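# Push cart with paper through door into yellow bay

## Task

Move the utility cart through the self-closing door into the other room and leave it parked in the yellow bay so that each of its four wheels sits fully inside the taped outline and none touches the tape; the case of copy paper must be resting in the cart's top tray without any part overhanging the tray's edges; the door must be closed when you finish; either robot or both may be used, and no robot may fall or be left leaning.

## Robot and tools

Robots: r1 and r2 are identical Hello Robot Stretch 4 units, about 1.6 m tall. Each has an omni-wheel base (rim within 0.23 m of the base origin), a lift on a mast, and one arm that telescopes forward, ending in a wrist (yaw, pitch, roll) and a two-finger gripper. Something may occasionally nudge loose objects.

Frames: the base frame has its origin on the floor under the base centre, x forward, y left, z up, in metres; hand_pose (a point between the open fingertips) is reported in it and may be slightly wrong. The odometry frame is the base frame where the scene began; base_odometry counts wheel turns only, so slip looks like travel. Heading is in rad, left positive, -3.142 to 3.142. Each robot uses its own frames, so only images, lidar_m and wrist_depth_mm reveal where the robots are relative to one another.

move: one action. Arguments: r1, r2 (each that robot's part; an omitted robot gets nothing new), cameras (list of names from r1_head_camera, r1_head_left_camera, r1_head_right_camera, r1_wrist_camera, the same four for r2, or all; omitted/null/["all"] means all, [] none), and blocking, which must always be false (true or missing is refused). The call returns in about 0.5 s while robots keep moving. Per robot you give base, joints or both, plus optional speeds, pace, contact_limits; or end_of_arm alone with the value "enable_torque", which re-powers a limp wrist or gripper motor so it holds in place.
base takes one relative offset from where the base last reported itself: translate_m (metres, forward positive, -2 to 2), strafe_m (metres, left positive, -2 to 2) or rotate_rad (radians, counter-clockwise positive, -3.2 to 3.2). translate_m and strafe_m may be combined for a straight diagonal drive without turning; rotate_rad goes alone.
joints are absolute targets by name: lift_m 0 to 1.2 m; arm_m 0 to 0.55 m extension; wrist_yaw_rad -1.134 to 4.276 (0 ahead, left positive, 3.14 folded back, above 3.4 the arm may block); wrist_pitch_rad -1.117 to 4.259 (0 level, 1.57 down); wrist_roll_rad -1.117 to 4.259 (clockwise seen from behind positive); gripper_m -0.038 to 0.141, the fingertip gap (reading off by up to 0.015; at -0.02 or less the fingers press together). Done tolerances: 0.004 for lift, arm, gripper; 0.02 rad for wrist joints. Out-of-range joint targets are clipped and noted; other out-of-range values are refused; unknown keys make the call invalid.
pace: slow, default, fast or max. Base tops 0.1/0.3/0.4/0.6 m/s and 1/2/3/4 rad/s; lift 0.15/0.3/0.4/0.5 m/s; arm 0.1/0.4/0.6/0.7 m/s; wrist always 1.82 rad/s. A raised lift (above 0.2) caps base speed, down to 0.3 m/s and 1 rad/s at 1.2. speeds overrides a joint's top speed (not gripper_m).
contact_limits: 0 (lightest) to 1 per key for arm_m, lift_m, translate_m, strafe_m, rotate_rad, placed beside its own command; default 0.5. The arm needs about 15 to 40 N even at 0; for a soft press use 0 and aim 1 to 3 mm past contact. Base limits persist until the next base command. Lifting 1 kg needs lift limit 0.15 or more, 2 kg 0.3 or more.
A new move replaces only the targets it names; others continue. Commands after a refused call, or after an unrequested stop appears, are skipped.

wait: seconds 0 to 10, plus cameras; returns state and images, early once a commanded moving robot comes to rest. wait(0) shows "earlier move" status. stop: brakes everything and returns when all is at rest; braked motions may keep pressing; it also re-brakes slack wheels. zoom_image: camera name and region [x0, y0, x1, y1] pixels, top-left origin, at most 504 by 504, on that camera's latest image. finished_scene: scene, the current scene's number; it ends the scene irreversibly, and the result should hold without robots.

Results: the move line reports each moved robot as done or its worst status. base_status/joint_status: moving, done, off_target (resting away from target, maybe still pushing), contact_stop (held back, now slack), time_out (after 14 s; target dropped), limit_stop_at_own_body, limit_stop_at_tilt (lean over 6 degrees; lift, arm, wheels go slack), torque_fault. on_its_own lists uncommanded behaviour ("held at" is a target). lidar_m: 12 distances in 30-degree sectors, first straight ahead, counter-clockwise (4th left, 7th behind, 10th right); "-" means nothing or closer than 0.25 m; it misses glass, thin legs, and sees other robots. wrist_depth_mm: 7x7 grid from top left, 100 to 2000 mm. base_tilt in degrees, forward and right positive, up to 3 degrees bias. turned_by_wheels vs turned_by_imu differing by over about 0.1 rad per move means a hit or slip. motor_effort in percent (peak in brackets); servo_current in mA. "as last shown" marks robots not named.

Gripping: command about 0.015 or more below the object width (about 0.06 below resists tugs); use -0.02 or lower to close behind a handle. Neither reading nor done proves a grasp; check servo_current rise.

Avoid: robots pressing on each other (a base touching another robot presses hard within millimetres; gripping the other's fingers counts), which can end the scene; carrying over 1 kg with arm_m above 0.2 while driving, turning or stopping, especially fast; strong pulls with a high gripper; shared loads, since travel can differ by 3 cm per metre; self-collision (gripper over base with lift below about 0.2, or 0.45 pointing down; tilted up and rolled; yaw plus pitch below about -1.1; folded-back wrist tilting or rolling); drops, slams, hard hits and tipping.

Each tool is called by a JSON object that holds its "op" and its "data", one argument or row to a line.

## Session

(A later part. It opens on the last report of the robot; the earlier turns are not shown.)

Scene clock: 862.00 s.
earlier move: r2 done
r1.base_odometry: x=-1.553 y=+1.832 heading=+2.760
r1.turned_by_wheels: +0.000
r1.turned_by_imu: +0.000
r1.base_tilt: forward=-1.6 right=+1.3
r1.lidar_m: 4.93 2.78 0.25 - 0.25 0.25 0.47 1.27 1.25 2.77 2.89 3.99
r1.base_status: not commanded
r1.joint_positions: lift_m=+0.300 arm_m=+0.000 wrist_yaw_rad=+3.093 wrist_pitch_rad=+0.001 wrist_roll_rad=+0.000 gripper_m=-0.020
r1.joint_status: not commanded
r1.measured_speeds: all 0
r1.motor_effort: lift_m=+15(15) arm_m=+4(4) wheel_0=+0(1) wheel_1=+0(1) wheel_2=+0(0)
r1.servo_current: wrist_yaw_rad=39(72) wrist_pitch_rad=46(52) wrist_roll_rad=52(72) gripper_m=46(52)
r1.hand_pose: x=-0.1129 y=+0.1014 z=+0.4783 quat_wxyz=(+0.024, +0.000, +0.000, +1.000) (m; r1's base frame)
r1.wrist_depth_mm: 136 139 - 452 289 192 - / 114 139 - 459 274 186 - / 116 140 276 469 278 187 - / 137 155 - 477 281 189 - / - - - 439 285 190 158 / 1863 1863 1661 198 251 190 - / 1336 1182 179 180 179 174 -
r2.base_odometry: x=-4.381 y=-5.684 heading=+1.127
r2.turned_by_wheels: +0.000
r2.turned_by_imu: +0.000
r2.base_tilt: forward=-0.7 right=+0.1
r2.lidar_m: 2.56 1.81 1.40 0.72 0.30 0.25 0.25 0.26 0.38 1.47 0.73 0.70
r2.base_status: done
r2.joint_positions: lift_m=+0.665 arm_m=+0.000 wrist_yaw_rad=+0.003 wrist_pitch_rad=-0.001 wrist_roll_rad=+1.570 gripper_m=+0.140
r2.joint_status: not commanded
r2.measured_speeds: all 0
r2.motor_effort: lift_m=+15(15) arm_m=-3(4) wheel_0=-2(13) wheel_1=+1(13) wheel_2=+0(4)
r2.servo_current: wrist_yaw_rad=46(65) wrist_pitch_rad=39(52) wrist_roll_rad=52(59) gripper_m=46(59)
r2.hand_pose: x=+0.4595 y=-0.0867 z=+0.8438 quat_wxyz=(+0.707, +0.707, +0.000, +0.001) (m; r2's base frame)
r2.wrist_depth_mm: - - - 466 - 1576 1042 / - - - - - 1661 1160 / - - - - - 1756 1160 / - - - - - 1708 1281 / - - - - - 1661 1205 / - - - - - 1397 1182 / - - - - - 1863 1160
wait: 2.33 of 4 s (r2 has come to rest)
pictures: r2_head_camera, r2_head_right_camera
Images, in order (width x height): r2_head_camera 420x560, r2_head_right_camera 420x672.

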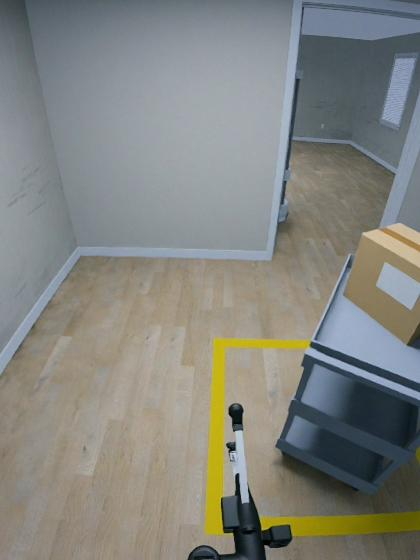

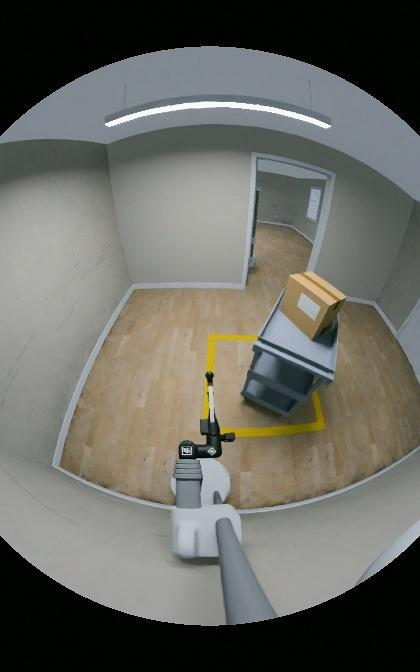

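{"op": "move", "data": {
  "blocking": false,
  "r2": {"joints":{"wrist_roll_rad":0,"gripper_m":-0.02}},
  "cameras": []
}}

{"op": "wait", "data": {
  "seconds": 2,
  "cameras": []
}}

{"op": "move", "data": {
  "blocking": false,
  "r2": {"joints":{"wrist_yaw_rad":3.05}},
  "cameras": []
}}

{"op": "wait", "data": {
  "seconds": 3,
  "cameras": []
}}

{"op": "move", "data": {
  "blocking": false,
  "r2": {"base":{"strafe_m":1.35},"contact_limits":{"strafe_m":0.2}},
  "cameras": []
}}

{"op": "stop", "data": {
  "cameras": ["r2_head_camera"]
}}

Scene clock: 883.17 s.
move: r2 moving
r1: as last shown
r1.lidar_m: 4.93 2.75 0.25 - 0.25 0.25 0.50 1.28 1.25 2.78 2.92 4.00
r1.motor_effort: lift_m=+15(15) arm_m=+4(4) wheel_0=+0(0) wheel_1=+0(0) wheel_2=+0(0)
r1.servo_current: wrist_yaw_rad=65(72) wrist_pitch_rad=52(52) wrist_roll_rad=52(52) gripper_m=46(52)
r1.wrist_depth_mm: 137 138 - 452 287 192 - / 114 139 - 459 276 186 - / 116 139 274 466 279 187 - / 136 155 - 473 282 189 - / - - - 439 283 190 158 / 1808 1808 1661 198 250 191 - / 1336 1205 179 180 179 174 -
r2.base_odometry: x=-4.381 y=-5.684 heading=+1.127
r2.turned_by_wheels: +0.000
r2.turned_by_imu: +0.000
r2.base_tilt: forward=-0.7 right=+0.0
r2.lidar_m: 2.55 1.79 1.42 0.76 0.33 0.25 0.25 0.25 0.38 1.50 0.71 0.71
r2.base_status: not commanded
r2.joint_positions: lift_m=+0.665 arm_m=+0.000 wrist_yaw_rad=+0.003 wrist_pitch_rad=-0.001 wrist_roll_rad=+0.982 gripper_m=+0.128
r2.joint_status: wrist_roll_rad moving; gripper_m moving
r2.measured_speeds: translate_m=+0.000 strafe_m=+0.000 rotate_rad=+0.000 lift_m=+0.000 arm_m=+0.000 wrist_yaw_rad=+0.000 wrist_pitch_rad=+0.000 wrist_roll_rad=-1.820
r2.motor_effort: lift_m=+15(15) arm_m=-3(4) wheel_0=-2(2) wheel_1=+1(1) wheel_2=+0(0)
r2.servo_current: wrist_yaw_rad=46(52) wrist_pitch_rad=39(46) wrist_roll_rad=65(130) gripper_m=117(117)
r2.hand_pose: x=+0.4595 y=-0.0867 z=+0.8438 quat_wxyz=(+0.882, +0.471, +0.000, +0.001) (m; r2's base frame)
r2.wrist_depth_mm: - - - - - 904 878 / - - - - - 878 - / - - - - - - 1464 / - - - - - 1921 1336 / - - - - - 1618 1205 / - - 218 - 219 1281 1118 / - - - - 1756 1366 1025
pictures: none
No camera images: "cameras" was empty.

Scene clock: 885.10 s.
earlier move: r2 done
r1.base_odometry: x=-1.553 y=+1.832 heading=+2.760
r1.turned_by_wheels: +0.000
r1.turned_by_imu: +0.000
r1.base_tilt: forward=-1.6 right=+1.3
r1.lidar_m: 4.92 2.76 0.25 - 0.25 0.25 0.50 1.29 1.26 2.78 2.90 3.99
r1.base_status: not commanded
r1.joint_positions: lift_m=+0.300 arm_m=+0.000 wrist_yaw_rad=+3.093 wrist_pitch_rad=+0.001 wrist_roll_rad=+0.000 gripper_m=-0.020
r1.joint_status: not commanded
r1.measured_speeds: all 0
r1.motor_effort: lift_m=+15(15) arm_m=+4(4) wheel_0=+0(1) wheel_1=+0(0) wheel_2=+0(0)
r1.servo_current: wrist_yaw_rad=33(72) wrist_pitch_rad=46(52) wrist_roll_rad=52(72) gripper_m=46(52)
r1.hand_pose: x=-0.1129 y=+0.1014 z=+0.4783 quat_wxyz=(+0.024, +0.000, +0.000, +1.000) (m; r1's base frame)
r1.wrist_depth_mm: 136 139 - 449 289 192 - / 114 139 - 459 277 185 - / 116 139 274 473 279 187 - / 136 155 - 480 281 189 - / - - - 436 285 190 159 / 1863 1863 1618 198 251 191 - / 1308 1182 179 180 180 174 -
r2.base_odometry: x=-4.381 y=-5.684 heading=+1.127
r2.turned_by_wheels: +0.000
r2.turned_by_imu: +0.000
r2.base_tilt: forward=-0.6 right=+0.1
r2.lidar_m: 2.56 1.80 1.41 0.73 0.29 0.25 0.25 0.25 0.38 1.48 0.71 0.70
r2.base_status: not commanded
r2.joint_positions: lift_m=+0.665 arm_m=+0.000 wrist_yaw_rad=+0.003 wrist_pitch_rad=-0.001 wrist_roll_rad=+0.002 gripper_m=-0.019
r2.joint_status: all done
r2.measured_speeds: all 0
r2.motor_effort: lift_m=+15(15) arm_m=-4(4) wheel_0=-2(2) wheel_1=+1(1) wheel_2=+0(1)
r2.servo_current: wrist_yaw_rad=59(59) wrist_pitch_rad=39(46) wrist_roll_rad=46(130) gripper_m=91(156)
r2.hand_pose: x=+0.4595 y=-0.0867 z=+0.8438 quat_wxyz=(+1.000, +0.001, -0.001, +0.001) (m; r2's base frame)
r2.wrist_depth_mm: - - - - - - - / - - - - - - - / - - - - - - 741 / - - - - - - 723 / - - - - - - 433 / - - 187 202 180 - - / 1708 1808 - - - 473 -
wait: 1.93 of 2 s (r2 has come to rest)
pictures: none
No camera images: "cameras" was empty.

Scene clock: 885.60 s.
move: r2 moving
r1: as last shown
r1.lidar_m: 4.92 2.76 0.25 - 0.25 0.25 0.49 1.27 1.26 2.77 2.91 3.99
r1.servo_current: wrist_yaw_rad=52(59) wrist_pitch_rad=39(52) wrist_roll_rad=52(59) gripper_m=39(46)
r1.wrist_depth_mm: 136 138 - 455 289 192 - / 114 139 - 462 276 186 - / 116 139 274 469 278 187 - / 136 156 - 477 281 189 - / - - - 439 285 190 158 / 1808 1808 1661 198 252 191 - / 1281 1255 179 180 179 173 -
r2.base_odometry: x=-4.381 y=-5.684 heading=+1.127
r2.turned_by_wheels: +0.000
r2.turned_by_imu: +0.000
r2.base_tilt: forward=-0.7 right=+0.1
r2.lidar_m: 2.55 1.82 1.42 0.74 0.32 0.25 0.25 0.26 0.37 1.51 0.72 0.70
r2.base_status: not commanded
r2.joint_positions: lift_m=+0.665 arm_m=+0.000 wrist_yaw_rad=+0.563 wrist_pitch_rad=-0.001 wrist_roll_rad=+0.002 gripper_m=-0.019
r2.joint_status: wrist_yaw_rad moving
r2.measured_speeds: translate_m=+0.000 strafe_m=+0.000 rotate_rad=+0.000 lift_m=+0.000 arm_m=+0.000 wrist_yaw_rad=+1.741 wrist_pitch_rad=+0.000 wrist_roll_rad=+0.000
r2.motor_effort: lift_m=+15(15) arm_m=-4(4) wheel_0=-2(2) wheel_1=+1(1) wheel_2=-1(1)
r2.servo_current: wrist_yaw_rad=65(137) wrist_pitch_rad=39(46) wrist_roll_rad=52(52) gripper_m=91(98)
r2.hand_pose: x=+0.4614 y=+0.0801 z=+0.8438 quat_wxyz=(+0.961, +0.001, +0.000, +0.278) (m; r2's base frame)
r2.wrist_depth_mm: - - - - - - - / - - - - - - - / - - - - - - - / - - - - - - - / - - - - - - - / - - 181 202 180 - - / - - - - - 1661 1708
pictures: none
No camera images: "cameras" was empty.

Scene clock: 887.43 s.
earlier move: r2 done
r1.base_odometry: x=-1.553 y=+1.832 heading=+2.760
r1.turned_by_wheels: +0.000
r1.turned_by_imu: +0.000
r1.base_tilt: forward=-1.6 right=+1.3
r1.lidar_m: 4.91 2.76 0.25 - 0.25 0.25 0.52 1.26 1.23 2.78 2.89 3.97
r1.base_status: not commanded
r1.joint_positions: lift_m=+0.300 arm_m=+0.000 wrist_yaw_rad=+3.093 wrist_pitch_rad=+0.001 wrist_roll_rad=+0.000 gripper_m=-0.020
r1.joint_status: not commanded
r1.measured_speeds: all 0
r1.motor_effort: lift_m=+15(15) arm_m=+4(4) wheel_0=+0(1) wheel_1=+0(0) wheel_2=+0(0)
r1.servo_current: wrist_yaw_rad=46(72) wrist_pitch_rad=33(52) wrist_roll_rad=46(65) gripper_m=39(52)
r1.hand_pose: x=-0.1129 y=+0.1014 z=+0.4783 quat_wxyz=(+0.024, +0.000, +0.000, +1.000) (m; r1's base frame)
r1.wrist_depth_mm: 137 139 - 452 289 193 - / 114 139 - 455 276 186 - / 116 140 276 462 278 187 - / 136 156 - 477 281 189 - / - - - 439 285 191 158 / 1863 1808 1661 199 250 191 - / 1281 1205 179 180 179 175 -
r2.base_odometry: x=-4.381 y=-5.684 heading=+1.127
r2.turned_by_wheels: +0.000
r2.turned_by_imu: +0.000
r2.base_tilt: forward=-0.7 right=+0.0
r2.lidar_m: 2.56 1.83 1.41 0.70 0.31 0.25 0.25 0.26 0.40 1.49 0.74 0.71
r2.base_status: not commanded
r2.joint_positions: lift_m=+0.665 arm_m=+0.000 wrist_yaw_rad=+3.047 wrist_pitch_rad=-0.001 wrist_roll_rad=+0.002 gripper_m=-0.019
r2.joint_status: all done
r2.measured_speeds: all 0
r2.motor_effort: lift_m=+15(15) arm_m=-4(4) wheel_0=-2(2) wheel_1=+1(1) wheel_2=+0(1)
r2.servo_current: wrist_yaw_rad=52(137) wrist_pitch_rad=39(46) wrist_roll_rad=39(59) gripper_m=98(98)
r2.hand_pose: x=-0.1079 y=+0.1142 z=+0.8438 quat_wxyz=(+0.047, +0.001, +0.001, +0.999) (m; r2's base frame)
r2.wrist_depth_mm: - 144 359 355 351 349 349 / 108 145 357 355 355 351 349 / 111 145 279 357 357 355 347 / 135 162 364 359 357 357 351 / 370 366 366 364 357 357 353 / 373 368 186 201 180 359 355 / 373 370 368 - 362 355 355
wait: 1.83 of 3 s (r2 has come to rest)
pictures: none
No camera images: "cameras" was empty.

Scene clock: 887.93 s.
move: r2 moving
r1: as last shown
r1.lidar_m: 4.94 2.74 0.25 - 0.25 0.25 0.52 1.26 1.23 2.78 2.89 4.00
r1.servo_current: wrist_yaw_rad=59(59) wrist_pitch_rad=33(52) wrist_roll_rad=33(65) gripper_m=39(46)
r1.wrist_depth_mm: 137 138 - 455 287 193 - / 114 139 - 459 276 186 - / 116 139 276 469 278 187 - / 137 156 - 473 282 189 - / - - - 436 283 190 158 / 1863 1863 1618 199 252 191 - / 1308 1205 178 180 179 174 -
r2.base_odometry: x=-4.414 y=-5.669 heading=+1.128
r2.turned_by_wheels: +0.000
r2.turned_by_imu: +0.000
r2.base_tilt: forward=-0.7 right=+0.1
r2.lidar_m: 2.56 1.78 1.37 0.73 0.31 0.25 0.25 0.26 0.35 1.43 0.75 0.73
r2.base_status: strafe_m moving
r2.joint_positions: lift_m=+0.665 arm_m=+0.000 wrist_yaw_rad=+3.047 wrist_pitch_rad=-0.001 wrist_roll_rad=+0.002 gripper_m=-0.019
r2.joint_status: not commanded
r2.measured_speeds: translate_m=+0.000 strafe_m=+0.140 rotate_rad=+0.000 lift_m=+0.000 arm_m=+0.000 wrist_yaw_rad=+0.000 wrist_pitch_rad=+0.000 wrist_roll_rad=+0.000
r2.motor_effort: lift_m=+15(15) arm_m=-4(4) wheel_0=-10(12) wheel_1=+9(12) wheel_2=+0(2)
r2.servo_current: wrist_yaw_rad=39(65) wrist_pitch_rad=39(46) wrist_roll_rad=46(52) gripper_m=91(91)
r2.contact_limits: strafe_m 0.2
r2.hand_pose: x=-0.1079 y=+0.1142 z=+0.8438 quat_wxyz=(+0.047, +0.001, +0.001, +0.999) (m; r2's base frame)
r2.wrist_depth_mm: - 143 353 355 347 349 343 / 107 144 357 353 351 347 345 / 113 145 278 355 351 353 345 / 135 161 359 357 353 351 347 / 370 364 359 357 355 351 349 / 370 366 187 201 181 355 351 / 370 368 366 - 362 353 353
pictures: none
No camera images: "cameras" was empty.

Scene clock: 888.60 s.
earlier move: r2 stopped
r1.base_odometry: x=-1.553 y=+1.832 heading=+2.760
r1.turned_by_wheels: +0.000
r1.turned_by_imu: +0.000
r1.base_tilt: forward=-1.6 right=+1.3
r1.lidar_m: 4.94 2.73 0.25 - 0.25 0.25 0.50 1.24 1.26 2.79 2.89 4.01
r1.base_status: not commanded
r1.joint_positions: lift_m=+0.300 arm_m=+0.000 wrist_yaw_rad=+3.093 wrist_pitch_rad=+0.001 wrist_roll_rad=+0.000 gripper_m=-0.020
r1.joint_status: not commanded
r1.measured_speeds: all 0
r1.motor_effort: lift_m=+15(15) arm_m=+4(4) wheel_0=+0(1) wheel_1=+0(1) wheel_2=+0(0)
r1.servo_current: wrist_yaw_rad=52(59) wrist_pitch_rad=46(52) wrist_roll_rad=59(65) gripper_m=46(46)
r1.hand_pose: x=-0.1129 y=+0.1014 z=+0.4783 quat_wxyz=(+0.024, +0.000, +0.000, +1.000) (m; r1's base frame)
r1.wrist_depth_mm: 136 138 - 452 289 192 - / 114 139 - 459 276 186 - / 116 139 274 469 279 187 - / 136 156 - 477 281 189 - / - - - 439 285 190 158 / 1863 1808 1661 198 251 190 - / 1308 1205 178 179 179 174 -
r2.base_odometry: x=-4.421 y=-5.665 heading=+1.127
r2.turned_by_wheels: -0.001
r2.turned_by_imu: -0.005
r2.base_tilt: forward=-0.7 right=+0.1
r2.lidar_m: 2.58 1.76 1.35 0.74 0.30 0.25 0.25 0.25 0.37 1.39 0.76 0.73
r2.base_status: strafe_m stopped (by the wheels' count: +0.044 of +1.350)
r2.joint_positions: lift_m=+0.665 arm_m=+0.000 wrist_yaw_rad=+3.048 wrist_pitch_rad=-0.001 wrist_roll_rad=+0.002 gripper_m=-0.019
r2.joint_status: not commanded
r2.measured_speeds: all 0
r2.motor_effort: lift_m=+16(16) arm_m=-4(4) wheel_0=-1(12) wheel_1=-1(12) wheel_2=+1(2)
r2.servo_current: wrist_yaw_rad=59(65) wrist_pitch_rad=39(46) wrist_roll_rad=46(59) gripper_m=91(98)
r2.contact_limits: strafe_m 0.2
r2.hand_pose: x=-0.1080 y=+0.1140 z=+0.8437 quat_wxyz=(+0.047, +0.001, +0.001, +0.999) (m; r2's base frame)
r2.wrist_depth_mm: 142 144 353 351 349 349 345 / 108 145 353 355 351 349 347 / 111 145 287 355 355 351 349 / 137 164 359 357 357 353 351 / 364 364 359 357 357 353 353 / 368 364 186 201 181 357 353 / 368 366 364 - 359 355 353
pictures: r2_head_camera
Images, in order (width x height): r2_head_camera 420x560.

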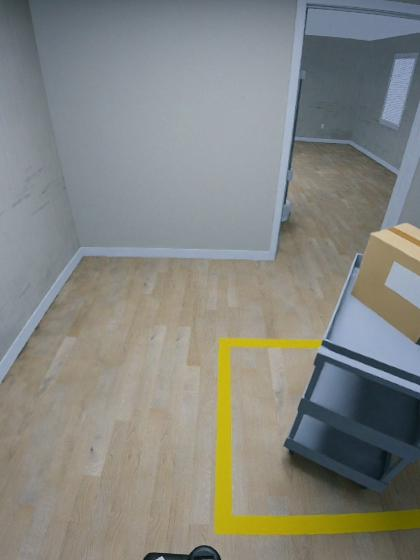

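{"op": "move", "data": {
  "blocking": false,
  "r2": {"base":{"strafe_m":-1.35},"contact_limits":{"strafe_m":0.1}},
  "cameras": []
}}

{"op": "wait", "data": {
  "seconds": 8,
  "cameras": ["r2_head_camera","r2_head_left_camera"]
}}

Scene clock: 893.67 s.
move: r2 moving
r1: as last shown
r1.base_tilt: forward=-1.6 right=+1.2
r1.lidar_m: 4.94 2.78 0.25 - 0.25 0.25 0.49 1.25 1.24 2.78 2.91 4.00
r1.motor_effort: lift_m=+15(15) arm_m=+4(4) wheel_0=+0(0) wheel_1=+0(0) wheel_2=+0(0)
r1.servo_current: wrist_yaw_rad=46(59) wrist_pitch_rad=46(46) wrist_roll_rad=52(52) gripper_m=39(46)
r1.wrist_depth_mm: 136 139 - 452 289 192 - / 114 139 - 455 276 186 - / 116 140 276 473 277 187 - / 136 156 - 477 281 188 - / - - - 436 285 190 158 / 1921 1808 1661 198 250 191 - / 1308 1205 179 180 179 174 -
r2.base_odometry: x=-4.388 y=-5.681 heading=+1.127
r2.turned_by_wheels: +0.000
r2.turned_by_imu: +0.000
r2.base_tilt: forward=-0.7 right=+0.0
r2.lidar_m: 2.54 1.81 1.39 0.73 0.29 0.25 0.25 0.26 0.36 1.44 0.74 0.72
r2.base_status: strafe_m moving
r2.joint_positions: lift_m=+0.665 arm_m=+0.000 wrist_yaw_rad=+3.048 wrist_pitch_rad=-0.001 wrist_roll_rad=+0.002 gripper_m=-0.019
r2.joint_status: not commanded
r2.measured_speeds: translate_m=-0.001 strafe_m=-0.140 rotate_rad=+0.005 lift_m=+0.000 arm_m=+0.000 wrist_yaw_rad=+0.000 wrist_pitch_rad=+0.000 wrist_roll_rad=+0.000
r2.motor_effort: lift_m=+16(16) arm_m=-4(4) wheel_0=+8(14) wheel_1=-11(11) wheel_2=-1(1)
r2.servo_current: wrist_yaw_rad=33(52) wrist_pitch_rad=39(46) wrist_roll_rad=52(52) gripper_m=91(98)
r2.contact_limits: strafe_m 0.1
r2.hand_pose: x=-0.1080 y=+0.1140 z=+0.8437 quat_wxyz=(+0.047, +0.001, +0.001, +0.999) (m; r2's base frame)
r2.wrist_depth_mm: 142 144 357 355 355 351 349 / 109 145 355 357 355 355 351 / 112 145 289 357 357 355 351 / 137 165 362 359 357 357 355 / 364 364 364 359 362 359 355 / 370 366 187 202 181 359 357 / 373 368 368 - 364 359 357
pictures: none
No camera images: "cameras" was empty.

Scene clock: 899.00 s.
earlier move: r2 done
r1.base_odometry: x=-1.553 y=+1.832 heading=+2.760
r1.turned_by_wheels: +0.000
r1.turned_by_imu: +0.000
r1.base_tilt: forward=-1.6 right=+1.3
r1.lidar_m: 4.95 2.78 0.25 - 0.25 0.25 0.51 1.28 1.25 2.78 2.91 4.01
r1.base_status: not commanded
r1.joint_positions: lift_m=+0.300 arm_m=+0.000 wrist_yaw_rad=+3.093 wrist_pitch_rad=+0.001 wrist_roll_rad=+0.000 gripper_m=-0.020
r1.joint_status: not commanded
r1.measured_speeds: all 0
r1.motor_effort: lift_m=+15(15) arm_m=+4(4) wheel_0=+0(1) wheel_1=+0(0) wheel_2=+0(0)
r1.servo_current: wrist_yaw_rad=52(72) wrist_pitch_rad=46(46) wrist_roll_rad=46(72) gripper_m=46(52)
r1.hand_pose: x=-0.1129 y=+0.1014 z=+0.4783 quat_wxyz=(+0.024, +0.000, +0.000, +1.000) (m; r1's base frame)
r1.wrist_depth_mm: 136 139 - 449 289 192 - / 114 139 - 459 276 186 - / 116 140 276 466 279 186 - / 137 156 - 477 283 188 - / - - - 439 286 190 158 / 1808 1808 1618 198 251 191 - / 1308 1205 179 179 179 174 -
r2.base_odometry: x=-3.202 y=-6.245 heading=+1.127
r2.turned_by_wheels: +0.000
r2.turned_by_imu: -0.002
r2.base_tilt: forward=-0.7 right=+0.1
r2.lidar_m: 1.01 0.76 0.72 1.07 0.46 0.34 0.33 0.37 0.56 2.03 2.19 2.52
r2.base_status: done
r2.joint_positions: lift_m=+0.665 arm_m=+0.000 wrist_yaw_rad=+3.048 wrist_pitch_rad=-0.001 wrist_roll_rad=+0.002 gripper_m=-0.019
r2.joint_status: not commanded
r2.measured_speeds: all 0
r2.motor_effort: lift_m=+16(16) arm_m=-3(4) wheel_0=+2(14) wheel_1=-1(13) wheel_2=+0(2)
r2.servo_current: wrist_yaw_rad=46(59) wrist_pitch_rad=39(52) wrist_roll_rad=52(65) gripper_m=91(98)
r2.contact_limits: strafe_m 0.1
r2.hand_pose: x=-0.1080 y=+0.1140 z=+0.8437 quat_wxyz=(+0.047, +0.001, +0.001, +0.999) (m; r2's base frame)
r2.wrist_depth_mm: 142 144 - - - - - / 108 145 - - - - - / 111 145 221 - - - - / 137 160 - - - - - / - - - - - - - / - - 181 201 169 - - / - - - - - - -
wait: 5.33 of 8 s (r2 has come to rest)
pictures: r2_head_camera, r2_head_left_camera
Images, in order (width x height): r2_head_camera 420x560, r2_head_left_camera 420x672.

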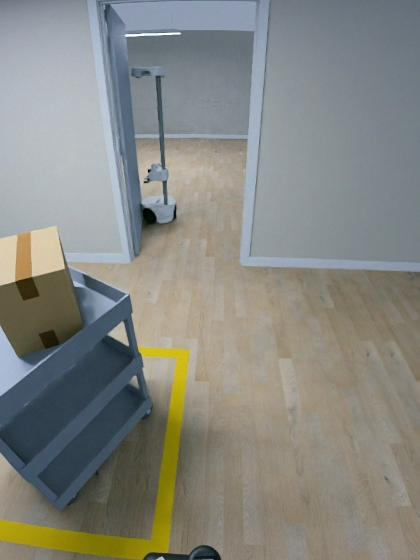

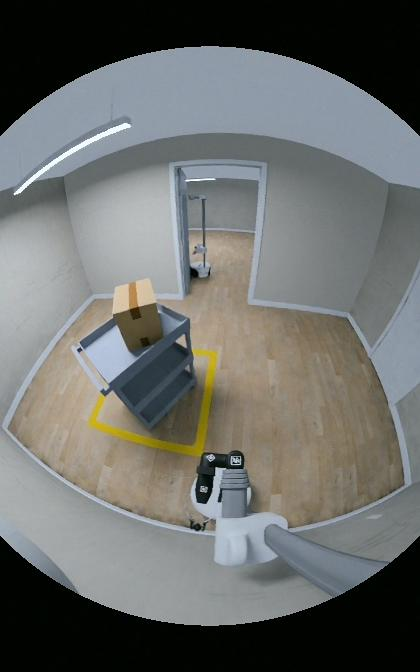

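{"op": "zoom_image", "data": {
  "camera": "r2_head_camera",
  "region": [0, 330, 210, 560]
}}

{"op": "zoom_image", "data": {
  "camera": "r2_head_left_camera",
  "region": [70, 320, 240, 470]
}}

Scaled by 2.191 from the camera's 420x560 image, which has a finer 1200x1600 frame.

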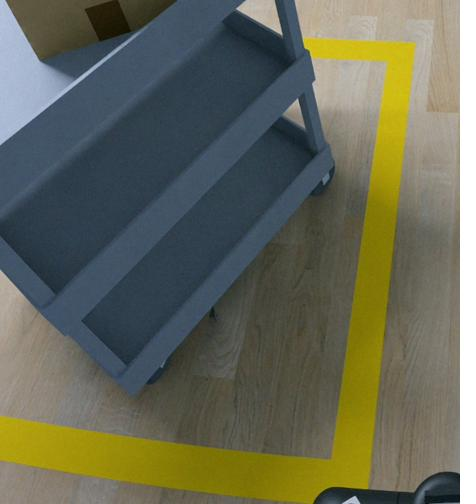

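Scaled by 2.965 from the camera's 420x672 image, which has a finer 600x960 frame.

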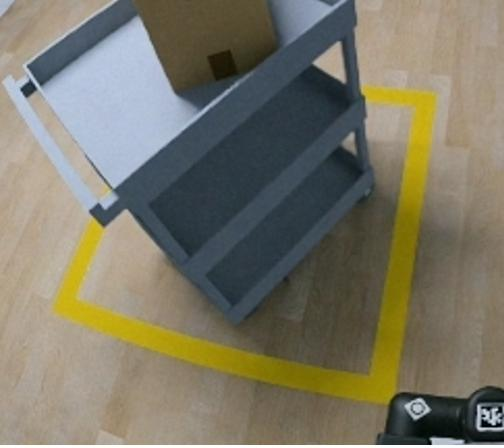

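{"op": "move", "data": {
  "blocking": false,
  "r1": {"base":{"translate_m":1.2}},
  "cameras": []
}}

{"op": "wait", "data": {
  "seconds": 10,
  "cameras": ["r2_head_camera"]
}}

{"op": "wait", "data": {
  "seconds": 6,
  "cameras": ["r2_head_camera"]
}}

Scene clock: 915.70 s.
move: r1 moving
r1.base_odometry: x=-1.582 y=+1.844 heading=+2.760
r1.turned_by_wheels: +0.001
r1.turned_by_imu: +0.000
r1.base_tilt: forward=-1.6 right=+1.3
r1.lidar_m: 4.89 2.74 0.25 - 0.25 0.25 0.51 1.27 1.25 2.78 2.90 3.98
r1.base_status: translate_m moving
r1.joint_positions: lift_m=+0.300 arm_m=+0.000 wrist_yaw_rad=+3.093 wrist_pitch_rad=+0.001 wrist_roll_rad=+0.000 gripper_m=-0.020
r1.joint_status: not commanded
r1.measured_speeds: translate_m=+0.120 strafe_m=+0.000 rotate_rad=+0.003 lift_m=+0.000 arm_m=+0.000 wrist_yaw_rad=+0.000 wrist_pitch_rad=+0.000 wrist_roll_rad=+0.000
r1.motor_effort: lift_m=+15(15) arm_m=+4(4) wheel_0=+5(7) wheel_1=+9(12) wheel_2=-8(9)
r1.servo_current: wrist_yaw_rad=52(65) wrist_pitch_rad=46(52) wrist_roll_rad=59(59) gripper_m=39(46)
r1.hand_pose: x=-0.1129 y=+0.1014 z=+0.4783 quat_wxyz=(+0.024, +0.000, +0.000, +1.000) (m; r1's base frame)
r1.wrist_depth_mm: 137 138 - 418 274 193 - / 114 139 - 469 281 196 - / 115 139 266 480 281 187 - / 136 156 - 488 283 190 - / - - - 496 287 191 159 / 1863 1863 1661 198 253 192 - / 1308 1229 179 180 179 175 -
r2: as last shown
r2.turned_by_imu: +0.000
r2.base_tilt: forward=-0.7 right=+0.0
r2.lidar_m: 0.98 0.74 0.72 1.07 0.47 0.34 0.33 0.35 0.58 2.03 2.17 2.46
r2.motor_effort: lift_m=+15(16) arm_m=-4(4) wheel_0=+1(2) wheel_1=-1(1) wheel_2=+0(0)
r2.servo_current: wrist_yaw_rad=46(46) wrist_pitch_rad=39(46) wrist_roll_rad=39(59) gripper_m=91(104)
r2.contact_limits: strafe_m 0.1
r2.wrist_depth_mm: 142 144 - - - - - / 108 144 - - - - - / 111 145 221 - - - - / 137 160 - - - - - / - - - - - - - / - - 181 200 169 - - / - - - - - - -
pictures: none
No camera images: "cameras" was empty.

Scene clock: 920.70 s.
earlier move: r1 done
r1.base_odometry: x=-2.667 y=+2.279 heading=+2.760
r1.turned_by_wheels: +0.000
r1.turned_by_imu: +0.000
r1.base_tilt: forward=-1.6 right=+1.3
r1.lidar_m: 3.73 2.72 2.00 1.92 2.02 2.11 1.85 1.80 2.91 2.79 2.92 3.91
r1.base_status: done
r1.joint_positions: lift_m=+0.300 arm_m=+0.000 wrist_yaw_rad=+3.093 wrist_pitch_rad=+0.001 wrist_roll_rad=+0.000 gripper_m=-0.020
r1.joint_status: not commanded
r1.measured_speeds: all 0
r1.motor_effort: lift_m=+15(15) arm_m=+4(4) wheel_0=+1(7) wheel_1=+1(12) wheel_2=+0(10)
r1.servo_current: wrist_yaw_rad=65(72) wrist_pitch_rad=39(52) wrist_roll_rad=46(72) gripper_m=46(52)
r1.hand_pose: x=-0.1129 y=+0.1014 z=+0.4783 quat_wxyz=(+0.024, +0.000, +0.000, +1.000) (m; r1's base frame)
r1.wrist_depth_mm: 137 139 - - - - - / 116 139 - - - - - / 117 140 - - - - - / 137 159 - - - - - / - - - - - - - / 1863 1661 206 199 1708 1661 1576 / 1281 1205 179 179 161 1118 1160
r2.base_odometry: x=-3.202 y=-6.245 heading=+1.127
r2.turned_by_wheels: +0.000
r2.turned_by_imu: +0.001
r2.base_tilt: forward=-0.7 right=+0.1
r2.lidar_m: 0.97 0.76 0.71 1.09 0.49 0.34 0.34 0.37 0.56 2.03 2.18 2.51
r2.base_status: not commanded
r2.joint_positions: lift_m=+0.665 arm_m=+0.000 wrist_yaw_rad=+3.048 wrist_pitch_rad=-0.001 wrist_roll_rad=+0.002 gripper_m=-0.019
r2.joint_status: not commanded
r2.measured_speeds: all 0
r2.motor_effort: lift_m=+16(16) arm_m=-3(4) wheel_0=+2(2) wheel_1=-1(1) wheel_2=+0(1)
r2.servo_current: wrist_yaw_rad=46(59) wrist_pitch_rad=39(52) wrist_roll_rad=46(59) gripper_m=91(104)
r2.contact_limits: strafe_m 0.1
r2.hand_pose: x=-0.1080 y=+0.1140 z=+0.8437 quat_wxyz=(+0.047, +0.001, +0.001, +0.999) (m; r2's base frame)
r2.wrist_depth_mm: 142 144 - - - - - / 108 145 - - - - - / 111 145 221 - - - - / 137 161 - - - - - / - - - - - - - / - - 181 200 169 - - / - - - - - - -
wait: 5.00 of 10 s (r1 has come to rest)
pictures: r2_head_camera
Images, in order (width x height): r2_head_camera 420x560.

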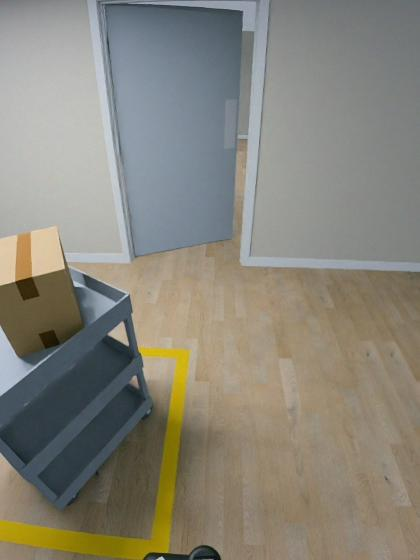

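Scene clock: 926.70 s.
r1.base_odometry: x=-2.667 y=+2.279 heading=+2.760
r1.turned_by_wheels: +0.000
r1.turned_by_imu: +0.000
r1.base_tilt: forward=-1.6 right=+1.3
r1.lidar_m: 3.75 2.72 1.99 1.93 2.03 2.09 2.02 2.14 2.90 2.80 2.93 3.90
r1.base_status: done
r1.joint_positions: lift_m=+0.300 arm_m=+0.000 wrist_yaw_rad=+3.093 wrist_pitch_rad=+0.001 wrist_roll_rad=+0.000 gripper_m=-0.020
r1.joint_status: not commanded
r1.measured_speeds: all 0
r1.motor_effort: lift_m=+15(15) arm_m=+4(4) wheel_0=+1(7) wheel_1=+0(12) wheel_2=+0(10)
r1.servo_current: wrist_yaw_rad=59(72) wrist_pitch_rad=46(52) wrist_roll_rad=46(72) gripper_m=39(52)
r1.hand_pose: x=-0.1129 y=+0.1014 z=+0.4783 quat_wxyz=(+0.024, +0.000, +0.000, +1.000) (m; r1's base frame)
r1.wrist_depth_mm: 136 139 - - - - - / 116 139 - - - - - / 117 140 - - - - - / 137 159 - - - - - / - - - - - - - / 1863 1756 1661 198 1708 1661 1618 / 1336 1229 179 179 162 1138 1182
r2.base_odometry: x=-3.202 y=-6.245 heading=+1.127
r2.turned_by_wheels: +0.000
r2.turned_by_imu: +0.001
r2.base_tilt: forward=-0.7 right=+0.0
r2.lidar_m: 0.99 0.75 0.75 1.07 0.47 0.33 0.34 0.36 0.58 2.05 2.18 2.51
r2.base_status: not commanded
r2.joint_positions: lift_m=+0.665 arm_m=+0.000 wrist_yaw_rad=+3.048 wrist_pitch_rad=-0.001 wrist_roll_rad=+0.002 gripper_m=-0.019
r2.joint_status: not commanded
r2.measured_speeds: all 0
r2.motor_effort: lift_m=+15(16) arm_m=-3(4) wheel_0=+2(2) wheel_1=-1(1) wheel_2=+0(1)
r2.servo_current: wrist_yaw_rad=39(59) wrist_pitch_rad=46(52) wrist_roll_rad=46(59) gripper_m=91(104)
r2.contact_limits: strafe_m 0.1
r2.hand_pose: x=-0.1080 y=+0.1140 z=+0.8437 quat_wxyz=(+0.047, +0.001, +0.001, +0.999) (m; r2's base frame)
r2.wrist_depth_mm: 142 144 - - - - - / 108 145 - - - - - / 111 145 222 - - - - / 137 160 - - - - - / - - - - - - - / - - 180 201 169 - - / - - - - - - -
wait: 6.00 s; at rest by 0.27 s
pictures: r2_head_camera
Images, in order (width x height): r2_head_camera 420x560.

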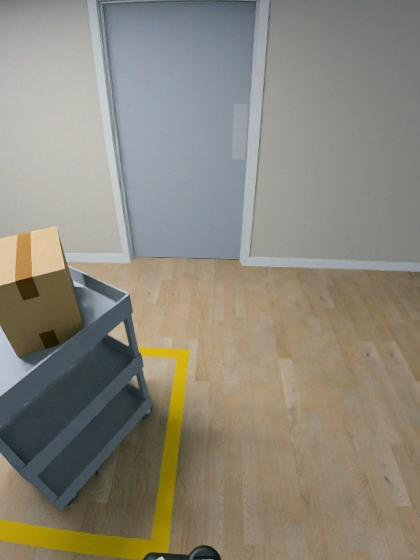

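Shut.

{"op": "finished_scene", "data": {
  "scene": 1
}}

The scene is finished: the task was done.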